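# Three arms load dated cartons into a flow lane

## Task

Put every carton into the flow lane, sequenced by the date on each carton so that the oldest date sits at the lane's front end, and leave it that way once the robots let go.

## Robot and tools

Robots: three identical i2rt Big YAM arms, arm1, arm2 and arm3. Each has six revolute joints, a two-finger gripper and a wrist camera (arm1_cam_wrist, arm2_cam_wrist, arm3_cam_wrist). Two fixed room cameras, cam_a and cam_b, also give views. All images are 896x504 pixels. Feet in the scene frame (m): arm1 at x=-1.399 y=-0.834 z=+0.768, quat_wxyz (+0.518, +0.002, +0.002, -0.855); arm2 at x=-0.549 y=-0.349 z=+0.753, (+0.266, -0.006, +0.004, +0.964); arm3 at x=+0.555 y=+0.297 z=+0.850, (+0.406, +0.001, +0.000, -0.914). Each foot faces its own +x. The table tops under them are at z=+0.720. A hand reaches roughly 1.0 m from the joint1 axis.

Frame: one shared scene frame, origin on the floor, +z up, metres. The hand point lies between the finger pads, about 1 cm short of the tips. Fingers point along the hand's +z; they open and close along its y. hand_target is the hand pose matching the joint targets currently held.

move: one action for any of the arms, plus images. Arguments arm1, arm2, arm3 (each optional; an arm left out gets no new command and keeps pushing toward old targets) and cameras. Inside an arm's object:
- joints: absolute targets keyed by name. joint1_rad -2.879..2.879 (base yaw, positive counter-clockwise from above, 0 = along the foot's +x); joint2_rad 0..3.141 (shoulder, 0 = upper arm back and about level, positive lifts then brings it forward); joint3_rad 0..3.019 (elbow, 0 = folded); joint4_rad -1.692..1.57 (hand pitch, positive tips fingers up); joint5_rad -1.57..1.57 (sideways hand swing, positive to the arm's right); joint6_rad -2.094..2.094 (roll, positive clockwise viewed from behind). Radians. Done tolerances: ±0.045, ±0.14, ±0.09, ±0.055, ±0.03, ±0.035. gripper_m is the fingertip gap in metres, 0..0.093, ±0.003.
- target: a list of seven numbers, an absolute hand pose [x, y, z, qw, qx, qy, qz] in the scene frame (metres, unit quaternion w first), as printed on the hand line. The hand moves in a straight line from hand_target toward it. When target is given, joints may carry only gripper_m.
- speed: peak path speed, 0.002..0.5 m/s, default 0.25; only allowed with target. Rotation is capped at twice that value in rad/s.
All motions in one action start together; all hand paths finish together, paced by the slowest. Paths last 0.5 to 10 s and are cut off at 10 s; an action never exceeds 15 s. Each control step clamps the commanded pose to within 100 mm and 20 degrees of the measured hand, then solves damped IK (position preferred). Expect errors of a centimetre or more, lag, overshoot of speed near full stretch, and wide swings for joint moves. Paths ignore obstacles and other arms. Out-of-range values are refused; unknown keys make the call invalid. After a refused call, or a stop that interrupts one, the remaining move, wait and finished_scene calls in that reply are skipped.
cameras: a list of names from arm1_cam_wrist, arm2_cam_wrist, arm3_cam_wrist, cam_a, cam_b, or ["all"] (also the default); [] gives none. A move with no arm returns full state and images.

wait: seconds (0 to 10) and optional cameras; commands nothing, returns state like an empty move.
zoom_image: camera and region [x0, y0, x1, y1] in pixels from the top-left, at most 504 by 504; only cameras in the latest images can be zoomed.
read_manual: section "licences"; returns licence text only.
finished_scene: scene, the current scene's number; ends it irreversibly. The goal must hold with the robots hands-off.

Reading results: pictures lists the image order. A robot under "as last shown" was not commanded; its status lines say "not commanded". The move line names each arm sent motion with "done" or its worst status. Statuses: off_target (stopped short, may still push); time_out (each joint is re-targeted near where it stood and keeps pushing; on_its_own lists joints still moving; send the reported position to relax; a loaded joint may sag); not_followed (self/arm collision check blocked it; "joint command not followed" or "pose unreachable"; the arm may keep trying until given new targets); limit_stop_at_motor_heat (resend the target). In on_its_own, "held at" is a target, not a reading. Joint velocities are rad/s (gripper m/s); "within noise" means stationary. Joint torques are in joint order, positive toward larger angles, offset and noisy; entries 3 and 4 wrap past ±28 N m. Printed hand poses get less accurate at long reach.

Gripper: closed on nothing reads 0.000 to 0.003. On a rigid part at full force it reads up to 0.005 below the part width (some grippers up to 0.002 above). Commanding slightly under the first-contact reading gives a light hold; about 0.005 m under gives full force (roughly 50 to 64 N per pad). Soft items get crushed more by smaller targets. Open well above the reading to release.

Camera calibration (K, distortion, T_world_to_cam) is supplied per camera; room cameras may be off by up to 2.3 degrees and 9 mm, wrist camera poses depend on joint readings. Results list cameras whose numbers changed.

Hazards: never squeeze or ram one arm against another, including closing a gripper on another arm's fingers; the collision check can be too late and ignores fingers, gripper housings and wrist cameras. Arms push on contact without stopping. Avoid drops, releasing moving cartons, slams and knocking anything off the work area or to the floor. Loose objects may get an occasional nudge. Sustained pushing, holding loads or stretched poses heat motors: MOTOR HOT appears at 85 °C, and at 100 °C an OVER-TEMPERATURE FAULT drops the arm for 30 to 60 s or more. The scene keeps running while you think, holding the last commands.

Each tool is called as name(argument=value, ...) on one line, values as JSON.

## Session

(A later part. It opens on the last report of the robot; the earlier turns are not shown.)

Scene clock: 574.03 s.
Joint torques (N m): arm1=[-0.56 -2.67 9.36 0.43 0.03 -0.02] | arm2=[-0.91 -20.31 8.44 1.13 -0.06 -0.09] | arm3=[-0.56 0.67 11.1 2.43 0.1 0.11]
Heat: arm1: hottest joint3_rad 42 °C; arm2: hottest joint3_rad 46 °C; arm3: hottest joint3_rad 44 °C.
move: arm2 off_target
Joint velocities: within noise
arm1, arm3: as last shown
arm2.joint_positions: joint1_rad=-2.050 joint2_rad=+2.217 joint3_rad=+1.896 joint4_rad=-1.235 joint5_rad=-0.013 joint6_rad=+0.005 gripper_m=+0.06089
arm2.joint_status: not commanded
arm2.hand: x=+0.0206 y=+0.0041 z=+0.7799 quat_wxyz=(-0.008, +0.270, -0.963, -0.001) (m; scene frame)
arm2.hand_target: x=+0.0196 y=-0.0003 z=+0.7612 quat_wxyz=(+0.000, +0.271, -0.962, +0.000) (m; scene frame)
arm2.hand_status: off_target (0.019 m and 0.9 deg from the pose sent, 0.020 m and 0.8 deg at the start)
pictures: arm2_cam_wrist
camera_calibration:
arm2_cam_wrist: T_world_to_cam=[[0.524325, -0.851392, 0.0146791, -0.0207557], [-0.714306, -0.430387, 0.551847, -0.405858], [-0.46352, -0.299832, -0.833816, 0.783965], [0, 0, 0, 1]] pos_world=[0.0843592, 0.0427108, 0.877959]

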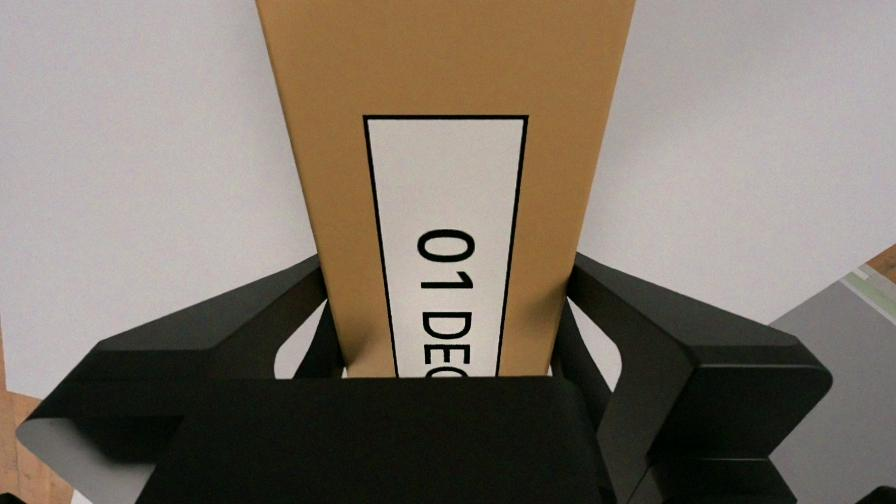

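move(arm2={"target": [0.02, 0.003, 0.777, 0, -0.2714, 0.9625, 0], "speed": 0.05}, cameras=[])

move(arm2={"joints": {"gripper_m": 0.093}}, cameras=["arm2_cam_wrist"])

Scene clock: 577.17 s.
Joint torques (N m): arm1=[-0.56 -2.73 9.35 0.44 0.02 -0.01] | arm2=[-0.38 -21.13 10.41 -0.29 -0.09 -0.05] | arm3=[-0.79 0.56 11.04 2.43 0.09 0.12]
Heat: arm1: hottest joint3_rad 42 °C; arm2: hottest joint3_rad 46 °C; arm3: hottest joint3_rad 44 °C.
move: arm2 done
Joint velocities: within noise
arm1, arm3: as last shown
arm2.joint_positions: joint1_rad=-2.050 joint2_rad=+2.217 joint3_rad=+1.896 joint4_rad=-1.238 joint5_rad=-0.013 joint6_rad=+0.005 gripper_m=+0.06089
arm2.joint_status: not commanded
arm2.hand: x=+0.0200 y=+0.0037 z=+0.7799 quat_wxyz=(-0.007, +0.270, -0.963, -0.001) (m; scene frame)
arm2.hand_target: x=+0.0200 y=+0.0029 z=+0.7769 quat_wxyz=(+0.000, +0.271, -0.962, +0.000) (m; scene frame)
arm2.hand_status: done (0.003 m and 0.8 deg from the pose sent, 0.003 m and 1.0 deg at the start)
pictures: none
No camera images: "cameras" was empty.

Scene clock: 577.80 s.
Joint torques (N m): arm1=[-0.56 -2.73 9.33 0.44 0.02 -0.02] | arm2=[-0.32 -21.25 10.37 -0.09 -0.1 -0.05] | arm3=[-0.79 0.5 11.03 2.47 0.09 0.11]
Heat: arm1: hottest joint3_rad 42 °C; arm2: hottest joint3_rad 46 °C; arm3: hottest joint3_rad 44 °C.
move: arm2 done
Joint velocities: within noise
arm1, arm3: as last shown
arm2.joint_positions: joint1_rad=-2.050 joint2_rad=+2.217 joint3_rad=+1.896 joint4_rad=-1.243 joint5_rad=-0.013 joint6_rad=+0.005 gripper_m=+0.09284
arm2.joint_status: all done
arm2.hand: x=+0.0190 y=+0.0031 z=+0.7799 quat_wxyz=(-0.004, +0.270, -0.963, +0.000) (m; scene frame)
arm2.hand_target: x=+0.0200 y=+0.0029 z=+0.7769 quat_wxyz=(+0.000, +0.271, -0.962, +0.000) (m; scene frame)
arm2.hand_status: not commanded
pictures: arm2_cam_wrist
camera_calibration:
arm2_cam_wrist: T_world_to_cam=[[0.524285, -0.851416, 0.0146798, -0.0207296], [-0.71056, -0.427918, 0.558562, -0.412815], [-0.469287, -0.303276, -0.829333, 0.779513], [0, 0, 0, 1]] pos_world=[0.0833533, 0.0421073, 0.877363]

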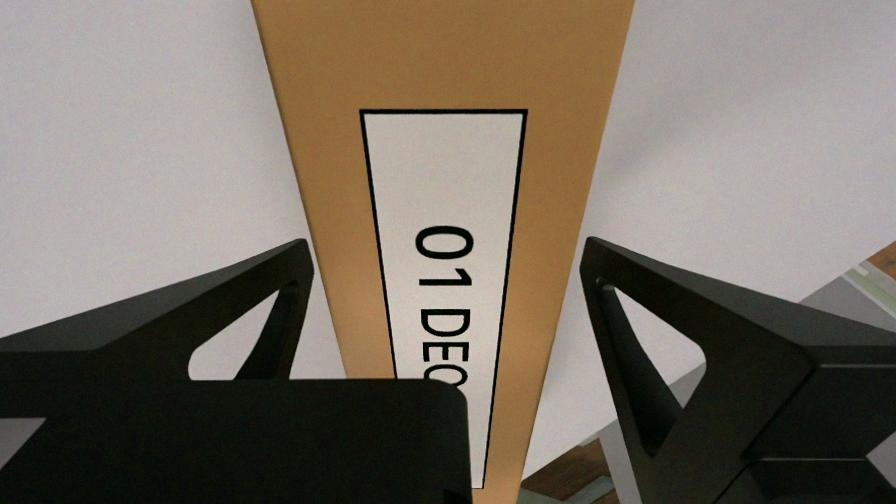

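move(arm2={"target": [0.02, 0.003, 0.92, 0, -0.2714, 0.9625, 0], "speed": 0.25}, cameras=[])

move(arm2={"target": [-0.242, -0.161, 0.95, 0, -0.2714, 0.9625, 0], "speed": 0.3}, cameras=["arm3_cam_wrist"])

zoom_image(camera="arm3_cam_wrist", region=[340, 220, 560, 440])

Scene clock: 584.47 s.
Joint torques (N m): arm1=[-0.56 -2.78 9.36 0.43 0.02 -0.02] | arm2=[-0.56 -19.72 14.41 -0.17 -0.09 -0.09] | arm3=[-0.85 0.73 11.04 2.45 0.11 0.12]
Heat: arm1: hottest joint3_rad 42 °C; arm2: hottest joint3_rad 46 °C; arm3: hottest joint3_rad 44 °C.
move: arm2 off_target
Joint velocities: within noise
arm1, arm3: as last shown
arm2.joint_positions: joint1_rad=-2.050 joint2_rad=+2.127 joint3_rad=+2.102 joint4_rad=-1.568 joint5_rad=-0.013 joint6_rad=+0.005 gripper_m=+0.09294
arm2.joint_status: not commanded
arm2.hand: x=+0.0072 y=-0.0018 z=+0.9150 quat_wxyz=(+0.010, +0.270, -0.963, +0.004) (m; scene frame)
arm2.hand_target: x=+0.0194 y=+0.0025 z=+0.9198 quat_wxyz=(+0.000, +0.271, -0.962, +0.000) (m; scene frame)
arm2.hand_status: off_target (0.015 m and 1.2 deg from the pose sent, 0.140 m and 0.5 deg at the start)
pictures: none
No camera images: "cameras" was empty.

Scene clock: 586.40 s.
Joint torques (N m): arm1=[-0.56 -2.73 9.35 0.44 0.03 -0.02] | arm2=[-0.97 -7.88 8.84 0.24 -0.1 -0.1] | arm3=[-0.73 0.56 11.06 2.43 0.09 0.11]
Heat: arm1: hottest joint3_rad 42 °C; arm2: hottest joint3_rad 46 °C; arm3: hottest joint3_rad 44 °C.
move: arm2 done
Joint velocities: within noise
arm1, arm3: as last shown
arm2.joint_positions: joint1_rad=-2.054 joint2_rad=+1.295 joint3_rad=+1.125 joint4_rad=-1.383 joint5_rad=-0.013 joint6_rad=-0.002 gripper_m=+0.09294
arm2.joint_status: not commanded
arm2.hand: x=-0.2400 y=-0.1550 z=+0.9567 quat_wxyz=(-0.010, +0.272, -0.962, -0.002) (m; scene frame)
arm2.hand_target: x=-0.2421 y=-0.1610 z=+0.9501 quat_wxyz=(+0.000, +0.271, -0.963, +0.000) (m; scene frame)
arm2.hand_status: done (0.009 m and 1.1 deg from the pose sent, 0.298 m and 1.2 deg at the start)
pictures: arm3_cam_wrist
camera_calibration:
arm3_cam_wrist: T_world_to_cam=[[-0.461216, 0.887211, -0.0117091, 0.00750134], [0.668042, 0.338536, -0.662657, 0.651396], [-0.583952, -0.31345, -0.748832, 1.35898], [0, 0, 0, 1]] pos_world=[0.361882, 0.198798, 1.44939]

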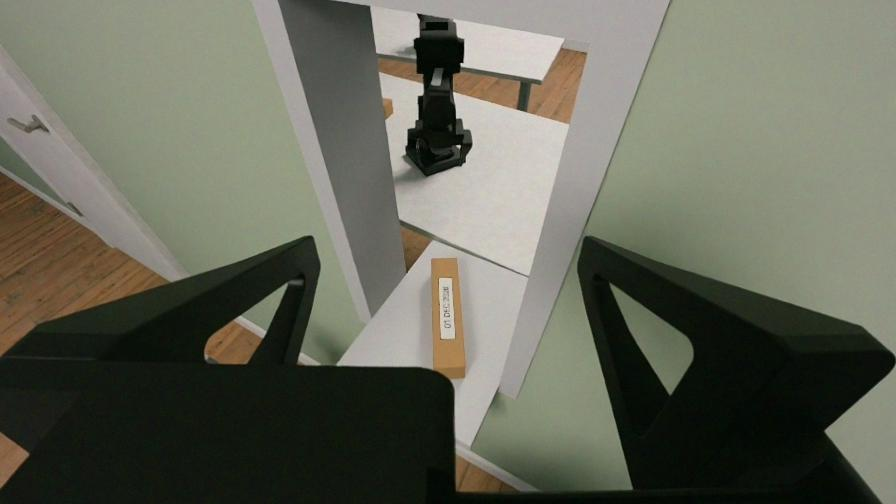

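Scaled by 2.291 from the camera's 896x504 image, which has a finer 1280x720 frame.

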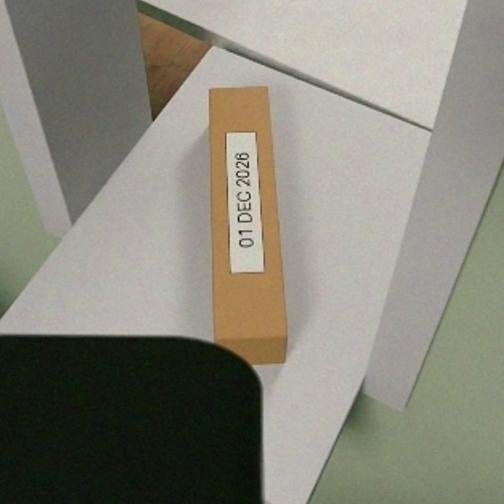

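move(arm2={"joints": {"joint1_rad": 1.774, "joint2_rad": 1.129, "joint3_rad": 1.316, "joint4_rad": -1.234, "joint5_rad": 0, "joint6_rad": -0.44}}, arm3={"joints": {"joint1_rad": -0.337, "joint2_rad": 1.13, "joint3_rad": 0.71, "joint4_rad": -1.15, "joint5_rad": 0, "joint6_rad": -0.03}}, cameras=["arm2_cam_wrist", "arm3_cam_wrist"])

Scene clock: 605.07 s.
Joint torques (N m): arm1=[-0.56 -2.67 9.36 0.43 0.03 -0.01] | arm2=[0.5 -6.89 13.33 1.16 -0.04 -0.09] | arm3=[1.14 -6.59 11.1 0.17 0.08 -0.03]
Heat: arm1: hottest joint3_rad 42 °C; arm2: hottest joint3_rad 47 °C; arm3: hottest joint3_rad 44 °C.
move: arm2 done; arm3 done
Joint velocities: within noise
arm1.joint_positions: joint1_rad=+0.217 joint2_rad=+0.800 joint3_rad=+1.196 joint4_rad=-1.591 joint5_rad=+0.001 joint6_rad=+0.005 gripper_m=+0.09298
arm1.joint_status: not commanded
arm1.hand: x=-1.4652 y=-1.0764 z=+1.1343 quat_wxyz=(-0.112, -0.782, -0.595, +0.146) (m; scene frame)
arm1.hand_target: x=-1.4685 y=-1.0738 z=+1.1352 quat_wxyz=(-0.109, -0.786, -0.591, +0.145) (m; scene frame)
arm1.hand_status: not commanded
arm2.joint_positions: joint1_rad=+1.766 joint2_rad=+1.134 joint3_rad=+1.285 joint4_rad=-1.232 joint5_rad=-0.001 joint6_rad=-0.430 gripper_m=+0.09301
arm2.joint_status: all done
arm2.hand: x=-0.6928 y=-0.7371 z=+1.0992 quat_wxyz=(+0.102, +0.656, +0.713, -0.225) (m; scene frame)
arm2.hand_target: x=-0.6908 y=-0.7409 z=+1.1164 quat_wxyz=(+0.108, +0.647, +0.716, -0.240) (m; scene frame)
arm2.hand_status: not commanded
arm3.joint_positions: joint1_rad=-0.348 joint2_rad=+1.115 joint3_rad=+0.699 joint4_rad=-1.142 joint5_rad=-0.002 joint6_rad=-0.022 gripper_m=+0.09401
arm3.joint_status: all done
arm3.hand: x=+0.3168 y=+0.1716 z=+0.9500 quat_wxyz=(-0.002, -0.968, -0.252, +0.005) (m; scene frame)
arm3.hand_target: x=+0.3166 y=+0.1683 z=+0.9500 quat_wxyz=(+0.000, -0.965, -0.262, -0.001) (m; scene frame)
arm3.hand_status: not commanded
pictures: arm2_cam_wrist, arm3_cam_wrist
camera_calibration:
arm2_cam_wrist: T_world_to_cam=[[-0.979066, -0.0357302, 0.200383, -0.92689], [-0.00892629, 0.991062, 0.133102, 0.585983], [-0.203348, 0.128527, -0.970634, 1.1437], [0, 0, 0, 1]] pos_world=[-0.669687, -0.760859, 1.21785]
arm3_cam_wrist: T_world_to_cam=[[-0.474121, 0.880446, -0.00479473, 0.00453756], [0.711966, 0.386587, 0.586221, -0.846994], [0.517989, 0.274526, -0.810137, 0.681442], [0, 0, 0, 1]] pos_world=[0.252202, 0.136368, 1.04861]

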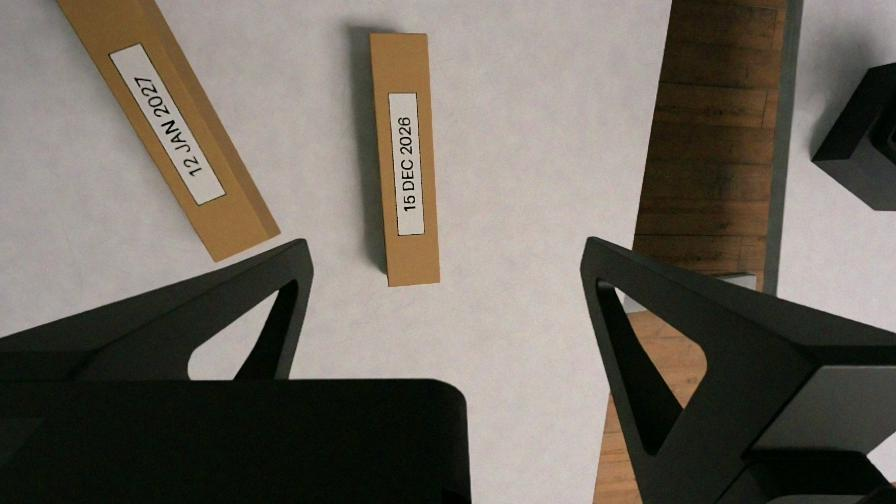

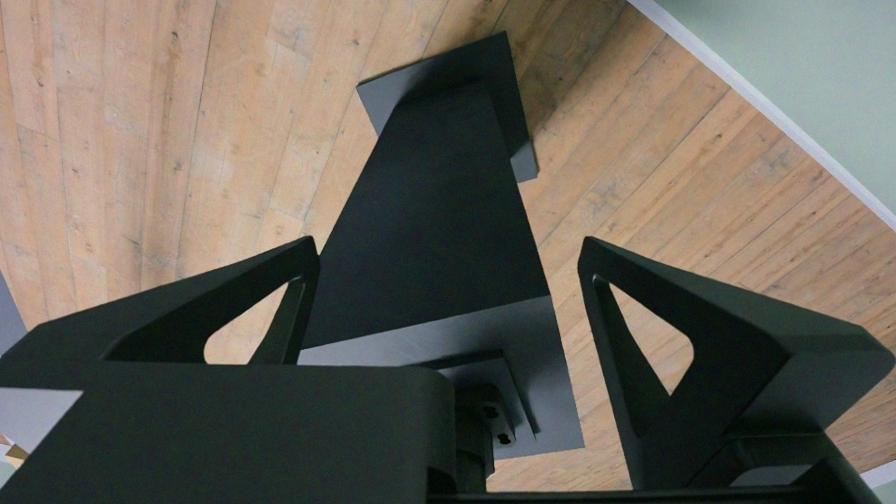

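move(arm2={"target": [-0.704, -0.793, 0.86, 0, 0.6724, 0.7402, 0], "speed": 0.25}, arm3={"target": [0.005, 0.0, 0.93, 0, 0.9655, 0.2605, 0], "speed": 0.25}, cameras=["arm2_cam_wrist", "arm3_cam_wrist"])

Scene clock: 616.27 s.
Joint torques (N m): arm1=[-0.56 -2.73 9.35 0.44 0.03 -0.01] | arm2=[0.85 -12.34 10.61 0.65 0 0.05] | arm3=[0.91 -23.47 14.83 0.14 0.11 -0.04]
Heat: arm1: hottest joint3_rad 42 °C; arm2: hottest joint3_rad 48 °C; arm3: hottest joint3_rad 44 °C.
move: arm2 off_target; arm3 off_target
Joint velocities: within noise
arm1: as last shown
arm2.joint_positions: joint1_rad=+1.770 joint2_rad=+1.651 joint3_rad=+1.229 joint4_rad=-1.177 joint5_rad=+0.011 joint6_rad=-0.430 gripper_m=+0.09301
arm2.joint_status: not commanded
arm2.hand: x=-0.7056 y=-0.7822 z=+0.8569 quat_wxyz=(-0.003, +0.674, +0.738, +0.010) (m; scene frame)
arm2.hand_target: x=-0.7038 y=-0.7928 z=+0.8601 quat_wxyz=(+0.000, +0.672, +0.740, +0.000) (m; scene frame)
arm2.hand_status: off_target (0.011 m and 1.2 deg from the pose sent, 0.246 m and 28.6 deg at the start)
arm3.joint_positions: joint1_rad=-0.348 joint2_rad=+2.020 joint3_rad=+1.717 joint4_rad=-1.273 joint5_rad=-0.002 joint6_rad=-0.022 gripper_m=+0.09401
arm3.joint_status: not commanded
arm3.hand: x=+0.0147 y=+0.0113 z=+0.9310 quat_wxyz=(+0.000, -0.968, -0.252, -0.004) (m; scene frame)
arm3.hand_target: x=+0.0056 y=+0.0002 z=+0.9300 quat_wxyz=(+0.000, -0.965, -0.260, +0.001) (m; scene frame)
arm3.hand_status: off_target (0.015 m and 1.1 deg from the pose sent, 0.356 m and 1.2 deg at the start)
pictures: arm2_cam_wrist, arm3_cam_wrist
camera_calibration:
arm2_cam_wrist: T_world_to_cam=[[-0.995449, -0.0952504, 0.00284146, -0.781361], [-0.0759631, 0.811177, 0.579845, 0.0920045], [-0.0575354, 0.576991, -0.814722, 1.23171], [0, 0, 0, 1]] pos_world=[-0.699949, -0.85974, 0.95237]
arm3_cam_wrist: T_world_to_cam=[[-0.474066, 0.880475, -0.00494086, 0.0025304], [0.70215, 0.381426, 0.601248, -0.57253], [0.531268, 0.281562, -0.799047, 0.855882], [0, 0, 0, 1]] pos_world=[-0.0515012, -0.0248338, 1.02814]

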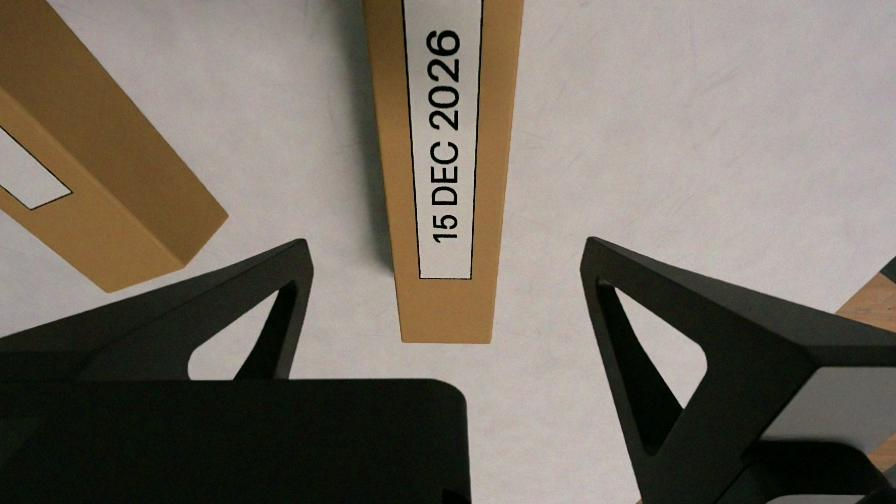

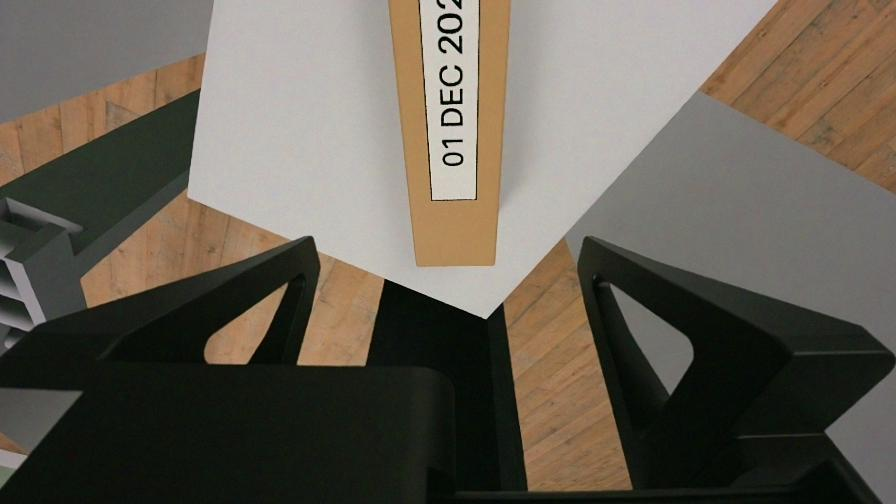

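move(arm2={"target": [-0.704, -0.785, 0.752, 0, 0.6724, 0.7402, 0], "speed": 0.12}, arm3={"target": [-0.002, 0.002, 0.835, 0, 0.9648, 0.263, 0], "speed": 0.12}, cameras=["arm2_cam_wrist", "arm3_cam_wrist"])

Scene clock: 639.80 s.
Joint torques (N m): arm1=[-0.56 -2.73 9.36 0.46 0.03 -0.02] | arm2=[0.21 -13.39 7.31 0.77 0.01 -0.04] | arm3=[0.21 -24.53 10 0.76 0.11 -0.03]
Heat: arm1: hottest joint3_rad 42 °C; arm2: hottest joint3_rad 48 °C; arm3: hottest joint3_rad 44 °C.
move: arm2 off_target; arm3 off_target
Joint velocities: within noise
arm1: as last shown
arm2.joint_positions: joint1_rad=+1.770 joint2_rad=+1.774 joint3_rad=+1.108 joint4_rad=-0.896 joint5_rad=+0.011 joint6_rad=-0.430 gripper_m=+0.09301
arm2.joint_status: not commanded
arm2.hand: x=-0.7067 y=-0.7888 z=+0.7627 quat_wxyz=(+0.004, +0.675, +0.738, -0.007) (m; scene frame)
arm2.hand_target: x=-0.7039 y=-0.7849 z=+0.7522 quat_wxyz=(+0.000, +0.672, +0.740, +0.000) (m; scene frame)
arm2.hand_status: off_target (0.012 m and 1.0 deg from the pose sent, 0.105 m and 1.2 deg at the start)
arm3.joint_positions: joint1_rad=-0.348 joint2_rad=+2.136 joint3_rad=+1.687 joint4_rad=-1.104 joint5_rad=-0.002 joint6_rad=-0.035 gripper_m=+0.09401
arm3.joint_status: not commanded
arm3.hand: x=-0.0026 y=+0.0020 z=+0.8510 quat_wxyz=(-0.003, -0.966, -0.259, +0.008) (m; scene frame)
arm3.hand_target: x=-0.0016 y=+0.0022 z=+0.8351 quat_wxyz=(+0.000, -0.965, -0.263, +0.000) (m; scene frame)
arm3.hand_status: off_target (0.016 m and 1.1 deg from the pose sent, 0.098 m and 1.4 deg at the start)
pictures: arm2_cam_wrist, arm3_cam_wrist
camera_calibration:
arm2_cam_wrist: T_world_to_cam=[[-0.995362, -0.0944082, 0.0184832, -0.793895], [-0.0685632, 0.830961, 0.552089, 0.193899], [-0.0674806, 0.548261, -0.83358, 1.14343], [0, 0, 0, 1]] pos_world=[-0.699759, -0.862969, 0.860761]
arm3_cam_wrist: T_world_to_cam=[[-0.48586, 0.874025, -0.00455077, 0.00174937], [0.709117, 0.397223, 0.582551, -0.492927], [0.510972, 0.279812, -0.812781, 0.815518], [0, 0, 0, 1]] pos_world=[-0.0663137, -0.0339182, 0.950002]

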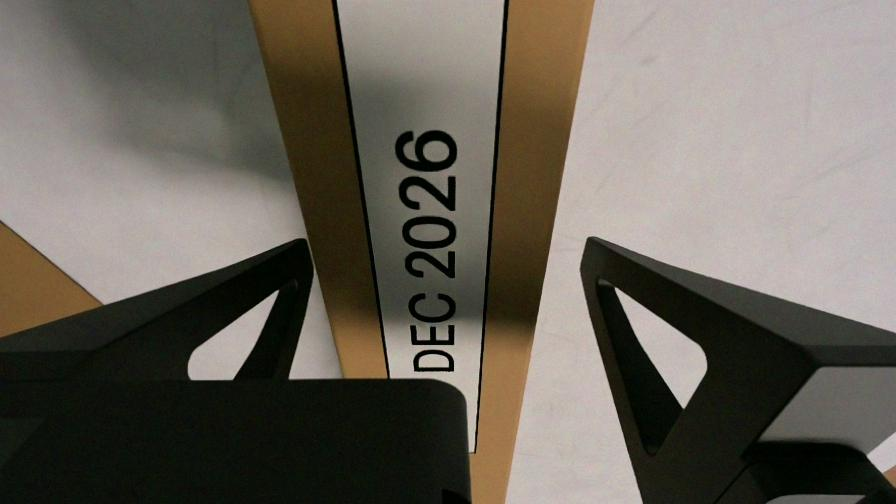

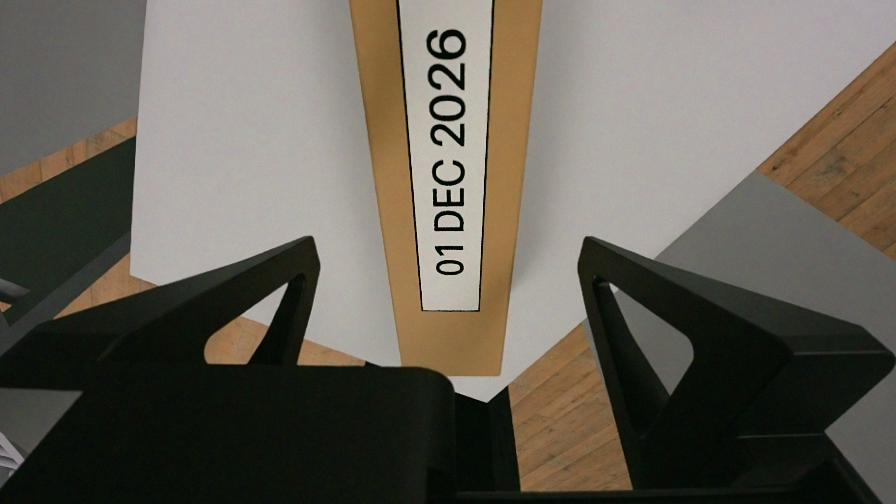

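move(arm2={"joints": {"gripper_m": 0.054}}, arm3={"target": [-0.002, 0.002, 0.788, 0, 0.9648, 0.263, 0], "speed": 0.08}, cameras=["arm3_cam_wrist"])

Scene clock: 651.13 s.
Joint torques (N m): arm1=[-0.56 -2.73 9.35 0.42 0.02 -0.02] | arm2=[0.21 -12.45 7.25 0.77 0.05 -0.04] | arm3=[0.09 -25.17 9.65 0.75 0.13 -0.02]
Heat: arm1: hottest joint3_rad 42 °C; arm2: hottest joint3_rad 48 °C; arm3: hottest joint3_rad 43 °C.
move: arm2 off_target; arm3 off_target
Joint velocities: within noise
arm1: as last shown
arm2.joint_positions: joint1_rad=+1.770 joint2_rad=+1.774 joint3_rad=+1.108 joint4_rad=-0.896 joint5_rad=+0.010 joint6_rad=-0.430 gripper_m=+0.06066
arm2.joint_status: gripper_m off_target (ended at +0.06069, target +0.05400)
arm2.hand: x=-0.7065 y=-0.7888 z=+0.7627 quat_wxyz=(+0.005, +0.675, +0.738, -0.007) (m; scene frame)
arm2.hand_target: x=-0.7039 y=-0.7849 z=+0.7522 quat_wxyz=(+0.000, +0.672, +0.740, +0.000) (m; scene frame)
arm2.hand_status: not commanded
arm3.joint_positions: joint1_rad=-0.348 joint2_rad=+2.200 joint3_rad=+1.661 joint4_rad=-1.015 joint5_rad=-0.002 joint6_rad=-0.035 gripper_m=+0.09401
arm3.joint_status: not commanded
arm3.hand: x=-0.0035 y=+0.0015 z=+0.8040 quat_wxyz=(-0.003, -0.966, -0.259, +0.007) (m; scene frame)
arm3.hand_target: x=-0.0017 y=+0.0021 z=+0.7883 quat_wxyz=(+0.000, -0.965, -0.263, +0.000) (m; scene frame)
arm3.hand_status: off_target (0.016 m and 1.1 deg from the pose sent, 0.063 m and 1.1 deg at the start)
pictures: arm3_cam_wrist
camera_calibration:
arm3_cam_wrist: T_world_to_cam=[[-0.485862, 0.874024, -0.00456457, 0.00149851], [0.708961, 0.397148, 0.582793, -0.464813], [0.511188, 0.279921, -0.812608, 0.777749], [0, 0, 0, 1]] pos_world=[-0.0673138, -0.0344182, 0.902902]

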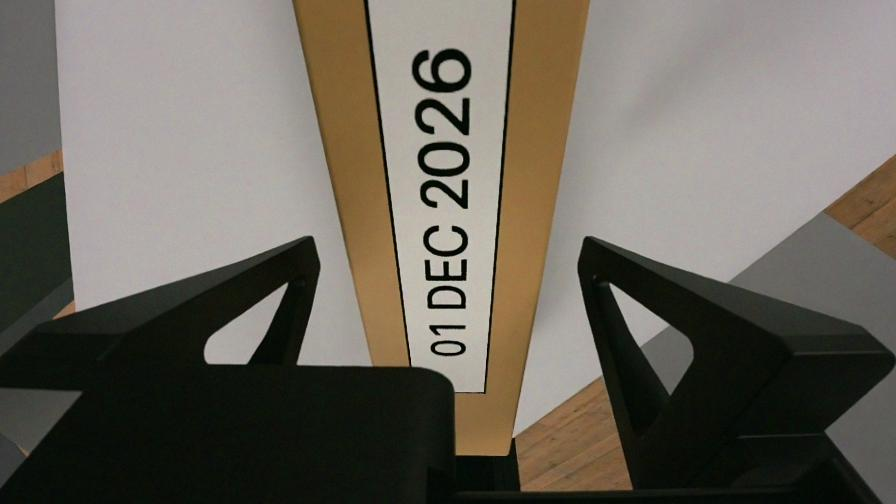

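move(arm2={"target": [-0.69, -0.75, 0.93, 0, 0.6724, 0.7402, 0], "speed": 0.2}, arm3={"joints": {"gripper_m": 0.054}}, cameras=["arm3_cam_wrist"])

Scene clock: 660.00 s.
Joint torques (N m): arm1=[-0.67 -2.73 9.35 0.43 0.03 -0.02] | arm2=[0.67 -11.11 14.58 -0.44 -0.02 0.05] | arm3=[0.21 -24.82 9.52 0.76 0.12 -0.02]
Heat: arm1: hottest joint3_rad 42 °C; arm2: hottest joint3_rad 48 °C; arm3: hottest joint3_rad 43 °C.
move: arm2 off_target; arm3 off_target
Joint velocities: within noise
arm1: as last shown
arm2.joint_positions: joint1_rad=+1.773 joint2_rad=+1.486 joint3_rad=+1.170 joint4_rad=-1.320 joint5_rad=+0.011 joint6_rad=-0.430 gripper_m=+0.06066
arm2.joint_status: not commanded
arm2.hand: x=-0.6862 y=-0.7282 z=+0.9056 quat_wxyz=(-0.010, +0.673, +0.739, +0.027) (m; scene frame)
arm2.hand_target: x=-0.6894 y=-0.7485 z=+0.9300 quat_wxyz=(+0.000, +0.672, +0.740, +0.000) (m; scene frame)
arm2.hand_status: off_target (0.033 m and 3.3 deg from the pose sent, 0.173 m and 1.0 deg at the start)
arm3.joint_positions: joint1_rad=-0.348 joint2_rad=+2.200 joint3_rad=+1.661 joint4_rad=-1.015 joint5_rad=-0.002 joint6_rad=-0.036 gripper_m=+0.05867
arm3.joint_status: gripper_m off_target (ended at +0.05870, target +0.05400)
arm3.hand: x=-0.0035 y=+0.0014 z=+0.8040 quat_wxyz=(-0.003, -0.966, -0.259, +0.007) (m; scene frame)
arm3.hand_target: x=-0.0017 y=+0.0021 z=+0.7883 quat_wxyz=(+0.000, -0.965, -0.263, +0.000) (m; scene frame)
arm3.hand_status: not commanded
pictures: arm3_cam_wrist
camera_calibration:
arm3_cam_wrist: T_world_to_cam=[[-0.486174, 0.873848, -0.00498157, 0.00193473], [0.708682, 0.397605, 0.582821, -0.464801], [0.511277, 0.279822, -0.812586, 0.77776], [0, 0, 0, 1]] pos_world=[-0.0673143, -0.0345178, 0.902902]

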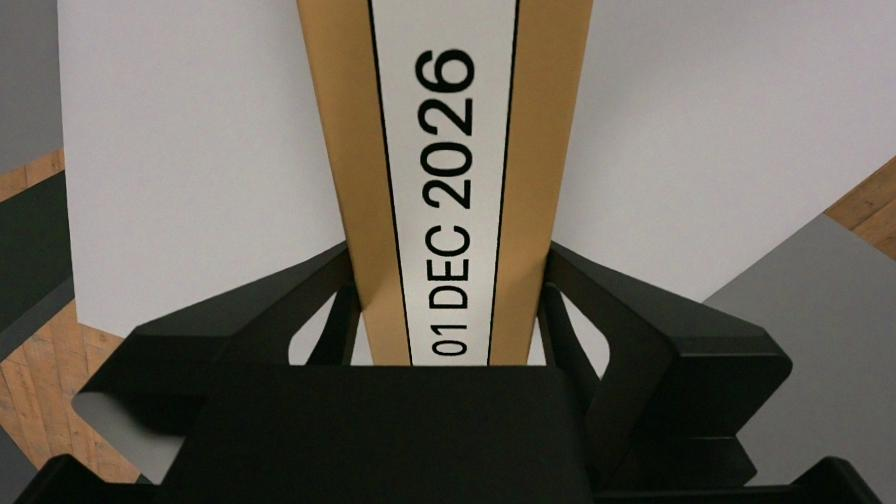

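move(arm2={"joints": {"joint1_rad": 0.0, "joint2_rad": 1.3, "joint3_rad": 1.11, "joint4_rad": -1.384, "joint5_rad": 0, "joint6_rad": 0}}, arm3={"target": [-0.002, 0.002, 0.94, 0, 0.9648, 0.263, 0], "speed": 0.15}, cameras=["arm3_cam_wrist"])

move(arm2={"joints": {"joint1_rad": -2.046, "joint2_rad": 1.3, "joint3_rad": 1.11, "joint4_rad": -1.384, "joint5_rad": 0, "joint6_rad": 0}}, arm3={"target": [0.315, 0.171, 0.97, 0, 0.9648, 0.263, 0], "speed": 0.25}, cameras=["arm3_cam_wrist"])

Scene clock: 670.23 s.
Joint torques (N m): arm1=[-0.56 -2.73 9.35 0.44 0.03 -0.01] | arm2=[-0.44 -8.88 9.5 -0.06 -0.11 0.08] | arm3=[0.15 -27.99 15.49 -0.02 0.12 -0.01]
Heat: arm1: hottest joint3_rad 42 °C; arm2: hottest joint3_rad 50 °C; arm3: hottest joint3_rad 43 °C.
move: arm2 done; arm3 off_target
Joint velocities: within noise
arm1: as last shown
arm2.joint_positions: joint1_rad=+0.006 joint2_rad=+1.306 joint3_rad=+1.116 joint4_rad=-1.376 joint5_rad=+0.002 joint6_rad=-0.009 gripper_m=+0.06068
arm2.joint_status: all done
arm2.hand: x=-0.8639 y=-0.1608 z=+0.9437 quat_wxyz=(+0.003, +0.966, -0.259, +0.004) (m; scene frame)
arm2.hand_target: x=-0.8594 y=-0.1613 z=+0.9437 quat_wxyz=(+0.005, +0.964, -0.266, +0.007) (m; scene frame)
arm2.hand_status: not commanded
arm3.joint_positions: joint1_rad=-0.348 joint2_rad=+2.070 joint3_rad=+1.742 joint4_rad=-1.303 joint5_rad=-0.002 joint6_rad=-0.036 gripper_m=+0.05867
arm3.joint_status: not commanded
arm3.hand: x=+0.0160 y=+0.0119 z=+0.9108 quat_wxyz=(+0.006, -0.965, -0.259, -0.031) (m; scene frame)
arm3.hand_target: x=-0.0006 y=+0.0027 z=+0.9405 quat_wxyz=(+0.000, -0.965, -0.263, +0.000) (m; scene frame)
arm3.hand_status: off_target (0.036 m and 3.6 deg from the pose sent, 0.136 m and 1.0 deg at the start)
pictures: arm3_cam_wrist
camera_calibration:
arm3_cam_wrist: T_world_to_cam=[[-0.485795, 0.874051, -0.00612923, 0.00376889], [0.666174, 0.374778, 0.64479, -0.600544], [0.565877, 0.309152, -0.764335, 0.806412], [0, 0, 0, 1]] pos_world=[-0.0544323, -0.0275274, 1.00362]

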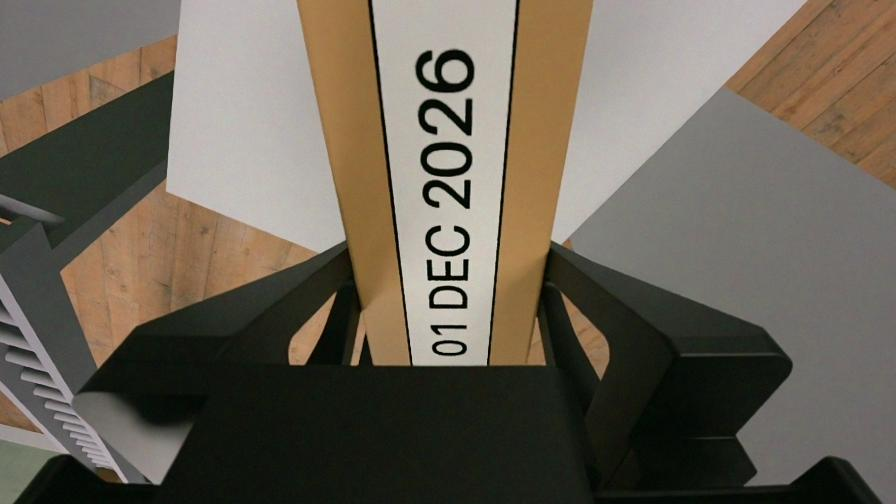

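Scene clock: 672.53 s.
Joint torques (N m): arm1=[-0.62 -2.73 9.35 0.44 0.02 -0.01] | arm2=[-0.56 -9 9.5 -0.03 -0.1 0.07] | arm3=[0.21 -9.82 10.95 0.03 0.13 -0.03]
Heat: arm1: hottest joint3_rad 42 °C; arm2: hottest joint3_rad 50 °C; arm3: hottest joint3_rad 43 °C.
move: arm2 done; arm3 done
Joint velocities: within noise
arm1: as last shown
arm2.joint_positions: joint1_rad=-2.040 joint2_rad=+1.307 joint3_rad=+1.116 joint4_rad=-1.376 joint5_rad=+0.002 joint6_rad=-0.009 gripper_m=+0.06070
arm2.joint_status: all done
arm2.hand: x=-0.2416 y=-0.1533 z=+0.9489 quat_wxyz=(-0.005, +0.281, -0.960, +0.007) (m; scene frame)
arm2.hand_target: x=-0.2443 y=-0.1570 z=+0.9493 quat_wxyz=(-0.001, +0.275, -0.962, +0.007) (m; scene frame)
arm2.hand_status: not commanded
arm3.joint_positions: joint1_rad=-0.348 joint2_rad=+1.121 joint3_rad=+0.740 joint4_rad=-1.205 joint5_rad=-0.002 joint6_rad=-0.036 gripper_m=+0.05867
arm3.joint_status: not commanded
arm3.hand: x=+0.3162 y=+0.1713 z=+0.9629 quat_wxyz=(+0.001, -0.966, -0.259, -0.008) (m; scene frame)
arm3.hand_target: x=+0.3150 y=+0.1710 z=+0.9699 quat_wxyz=(+0.000, -0.965, -0.263, +0.000) (m; scene frame)
arm3.hand_status: done (0.007 m and 1.1 deg from the pose sent, 0.344 m and 3.6 deg at the start)
pictures: arm3_cam_wrist
camera_calibration:
arm3_cam_wrist: T_world_to_cam=[[-0.486701, 0.873553, -0.00520876, 0.0101736], [0.691442, 0.388868, 0.608843, -0.869699], [0.533882, 0.292723, -0.793274, 0.667975], [0, 0, 0, 1]] pos_world=[0.249678, 0.133779, 1.05945]

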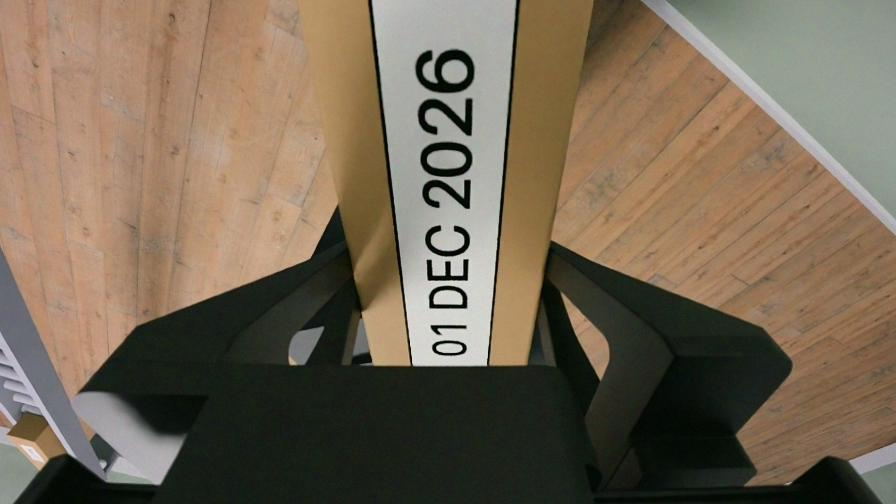

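move(arm3={"joints": {"joint1_rad": 1.159, "joint2_rad": 1.35, "joint3_rad": 1.0, "joint4_rad": -1.22, "joint5_rad": 0, "joint6_rad": -1.146}}, cameras=["arm3_cam_wrist", "cam_b"])

Scene clock: 680.00 s.
Joint torques (N m): arm1=[-0.5 -2.73 9.37 0.46 0.02 -0.02] | arm2=[-0.5 -9 9.48 -0.05 -0.1 0.07] | arm3=[0.85 -12.4 13.75 0.05 -0.05 -0.02]
Heat: arm1: hottest joint3_rad 42 °C; arm2: hottest joint3_rad 49 °C; arm3: hottest joint3_rad 43 °C.
move: arm3 done
Joint velocities: within noise
arm1, arm2: as last shown
arm3.joint_positions: joint1_rad=+1.152 joint2_rad=+1.350 joint3_rad=+0.958 joint4_rad=-1.216 joint5_rad=+0.000 joint6_rad=-1.138 gripper_m=+0.05864
arm3.joint_status: all done
arm3.hand: x=+0.6953 y=-0.0219 z=+0.9736 quat_wxyz=(+0.007, -0.008, -1.000, -0.017) (m; scene frame)
arm3.hand_target: x=+0.7038 y=-0.0344 z=+0.9883 quat_wxyz=(-0.001, +0.000, -1.000, +0.000) (m; scene frame)
arm3.hand_status: not commanded
pictures: arm3_cam_wrist, cam_b
camera_calibration:
arm3_cam_wrist: T_world_to_cam=[[-0.0313174, -0.998851, -0.0362723, 0.0360998], [-0.795119, 0.00290717, 0.606447, -0.0356197], [-0.605645, 0.0478331, -0.794296, 1.31842], [0, 0, 0, 1]] pos_world=[0.771302, -0.0269022, 1.07013]

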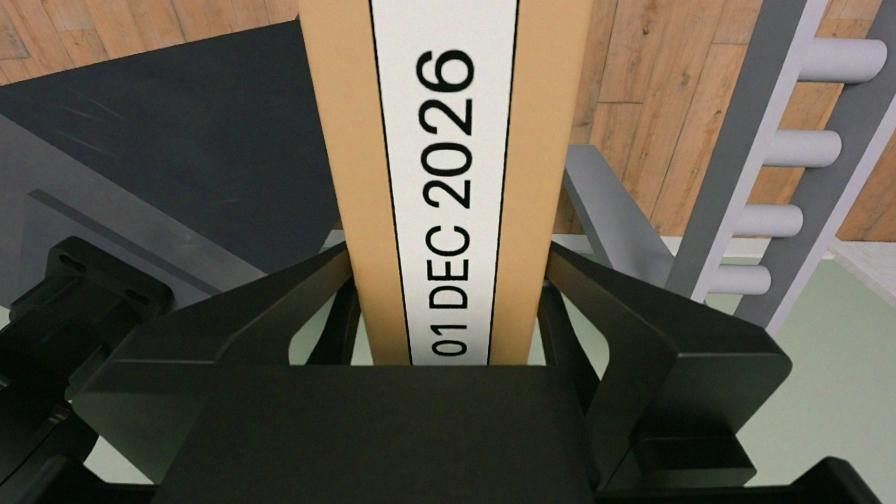

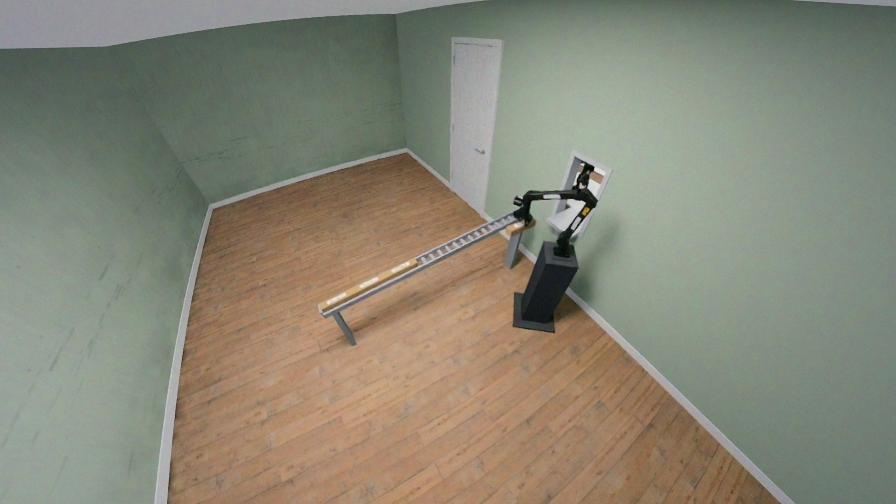

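move(arm2={"target": [0.02, 0.003, 0.92, 0, -0.2714, 0.9625, 0], "speed": 0.25}, arm3={"target": [0.85, -0.355, 0.92, 0, 0, 1, 0], "speed": 0.25}, cameras=["arm3_cam_wrist", "cam_b"])

zoom_image(camera="cam_b", region=[380, 140, 620, 320])

Scene clock: 688.27 s.
Joint torques (N m): arm1=[-0.62 -2.73 9.36 0.44 0.02 -0.01] | arm2=[-1.03 -20.48 15.82 -0.27 -0.11 0.04] | arm3=[0.97 -29.63 16.62 -0.08 0.03 0]
Heat: arm1: hottest joint3_rad 42 °C; arm2: hottest joint3_rad 49 °C; arm3: hottest joint3_rad 44 °C.
move: arm2 off_target; arm3 off_target
Joint velocities: within noise
arm1.joint_positions: joint1_rad=+0.217 joint2_rad=+0.800 joint3_rad=+1.196 joint4_rad=-1.591 joint5_rad=+0.001 joint6_rad=+0.005 gripper_m=+0.09298
arm1.joint_status: not commanded
arm1.hand: x=-1.4652 y=-1.0764 z=+1.1343 quat_wxyz=(-0.112, -0.782, -0.595, +0.146) (m; scene frame)
arm1.hand_target: x=-1.4685 y=-1.0738 z=+1.1352 quat_wxyz=(-0.109, -0.786, -0.591, +0.145) (m; scene frame)
arm1.hand_status: not commanded
arm2.joint_positions: joint1_rad=-2.044 joint2_rad=+2.138 joint3_rad=+2.077 joint4_rad=-1.564 joint5_rad=-0.013 joint6_rad=-0.009 gripper_m=+0.06070
arm2.joint_status: not commanded
arm2.hand: x=+0.0008 y=-0.0017 z=+0.8990 quat_wxyz=(+0.025, +0.279, -0.960, +0.008) (m; scene frame)
arm2.hand_target: x=+0.0185 y=+0.0020 z=+0.9203 quat_wxyz=(-0.001, +0.271, -0.962, +0.000) (m; scene frame)
arm2.hand_status: off_target (0.029 m and 3.1 deg from the pose sent, 0.306 m and 1.5 deg at the start)
arm3.joint_positions: joint1_rad=+1.152 joint2_rad=+2.329 joint3_rad=+2.178 joint4_rad=-1.459 joint5_rad=+0.000 joint6_rad=-1.138 gripper_m=+0.05864
arm3.joint_status: not commanded
arm3.hand: x=+0.8373 y=-0.3422 z=+0.9063 quat_wxyz=(+0.007, -0.008, -1.000, -0.018) (m; scene frame)
arm3.hand_target: x=+0.8496 y=-0.3539 z=+0.9204 quat_wxyz=(+0.000, +0.000, -1.000, +0.001) (m; scene frame)
arm3.hand_status: off_target (0.023 m and 2.4 deg from the pose sent, 0.371 m and 2.2 deg at the start)
pictures: arm3_cam_wrist, cam_b
camera_calibration:
arm3_cam_wrist: T_world_to_cam=[[-0.0313812, -0.998786, -0.0379673, -0.280239], [-0.794583, 0.00188531, 0.607152, 0.117501], [-0.606343, 0.0492213, -0.793678, 1.36694], [0, 0, 0, 1]] pos_world=[0.913403, -0.347403, 1.00293]

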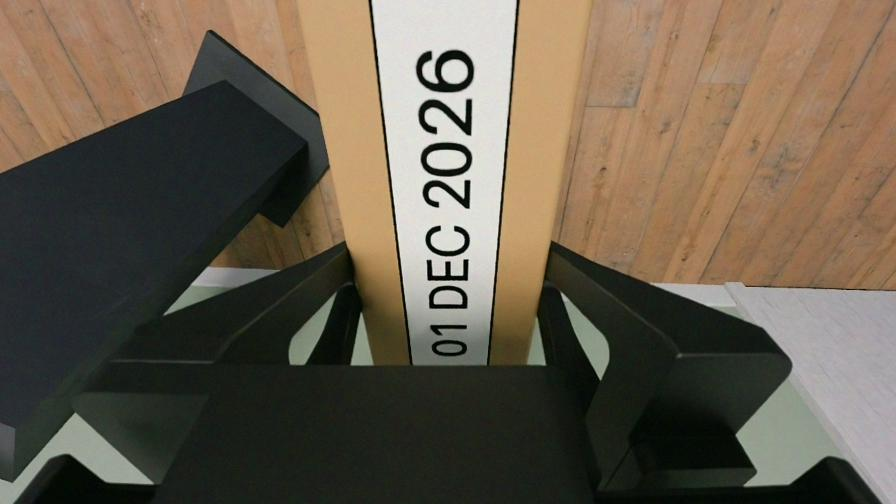

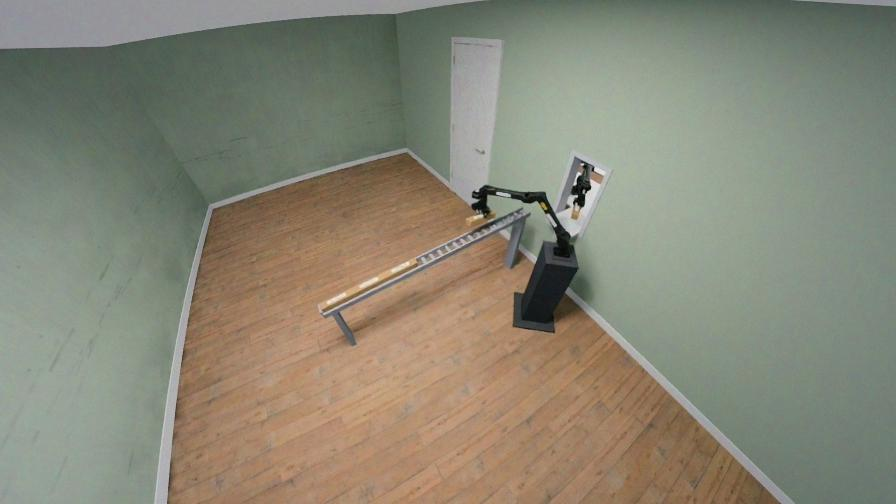

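Scaled by 2.100 from the camera's 896x504 image, which has a finer 1280x720 frame.

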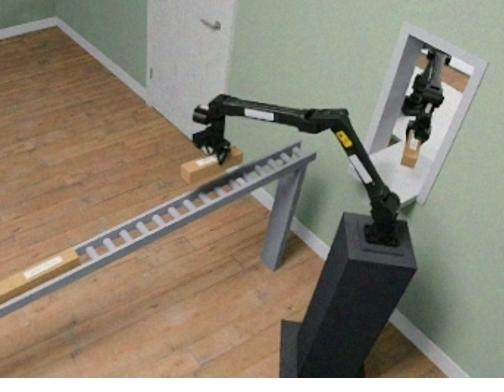

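move(arm2={"target": [0.02, 0.003, 0.80, 0, -0.2714, 0.9625, 0], "speed": 0.12}, arm3={"target": [0.85, -0.355, 0.82, 0, 0, 1, 0], "speed": 0.12}, cameras=["arm3_cam_wrist", "cam_b"])

zoom_image(camera="cam_b", region=[440, 170, 550, 260])

Scene clock: 714.10 s.
Joint torques (N m): arm1=[-0.56 -2.78 9.35 0.46 0.03 -0.02] | arm2=[-0.73 -21.95 9.55 0.66 -0.11 0.07] | arm3=[0.97 -30.8 11.28 0.53 0.02 -0.02]
Heat: arm1: hottest joint3_rad 43 °C; arm2: hottest joint3_rad 56 °C; arm3: hottest joint3_rad 47 °C.
move: arm2 done; arm3 done
Joint velocities: within noise
arm1: as last shown
arm2.joint_positions: joint1_rad=-2.044 joint2_rad=+2.206 joint3_rad=+1.936 joint4_rad=-1.309 joint5_rad=-0.013 joint6_rad=-0.009 gripper_m=+0.06070
arm2.joint_status: not commanded
arm2.hand: x=+0.0162 y=+0.0062 z=+0.8016 quat_wxyz=(+0.003, +0.279, -0.960, +0.002) (m; scene frame)
arm2.hand_target: x=+0.0199 y=+0.0029 z=+0.7999 quat_wxyz=(+0.000, +0.271, -0.962, +0.000) (m; scene frame)
arm2.hand_status: done (0.005 m and 1.0 deg from the pose sent, 0.101 m and 3.1 deg at the start)
arm3.joint_positions: joint1_rad=+1.152 joint2_rad=+2.418 joint3_rad=+2.112 joint4_rad=-1.278 joint5_rad=+0.000 joint6_rad=-1.138 gripper_m=+0.05864
arm3.joint_status: not commanded
arm3.hand: x=+0.8423 y=-0.3531 z=+0.8198 quat_wxyz=(+0.002, -0.008, -1.000, -0.006) (m; scene frame)
arm3.hand_target: x=+0.8500 y=-0.3548 z=+0.8199 quat_wxyz=(+0.000, +0.000, -1.000, +0.000) (m; scene frame)
arm3.hand_status: done (0.008 m and 1.2 deg from the pose sent, 0.088 m and 2.4 deg at the start)
pictures: arm3_cam_wrist, cam_b
camera_calibration:
arm3_cam_wrist: T_world_to_cam=[[-0.0311493, -0.999398, -0.015275, -0.313196], [-0.800751, 0.0158058, 0.598789, 0.191012], [-0.598187, 0.0308833, -0.800761, 1.29425], [0, 0, 0, 1]] pos_world=[0.9174, -0.355997, 0.917225]

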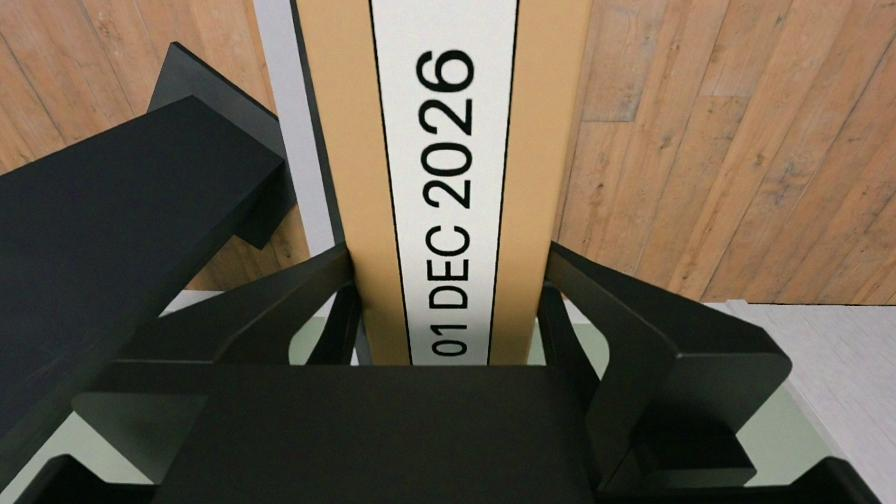

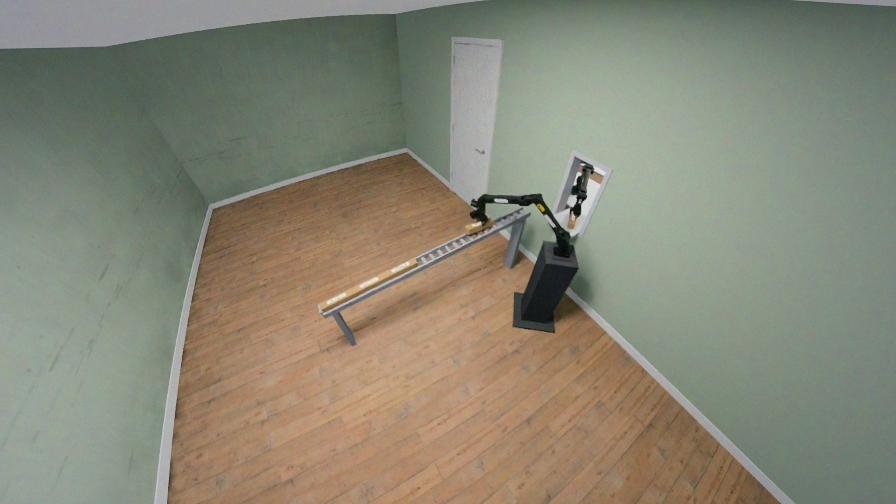

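Scaled by 4.582 from the camera's 896x504 image, which has a finer 1280x720 frame.

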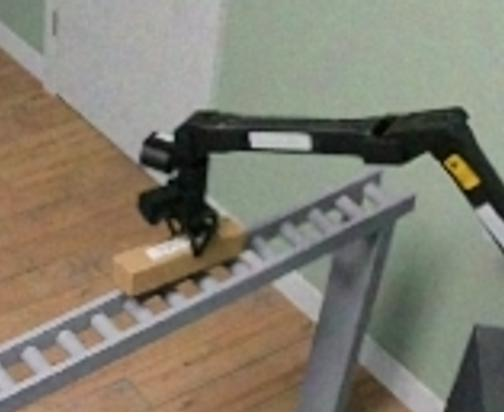

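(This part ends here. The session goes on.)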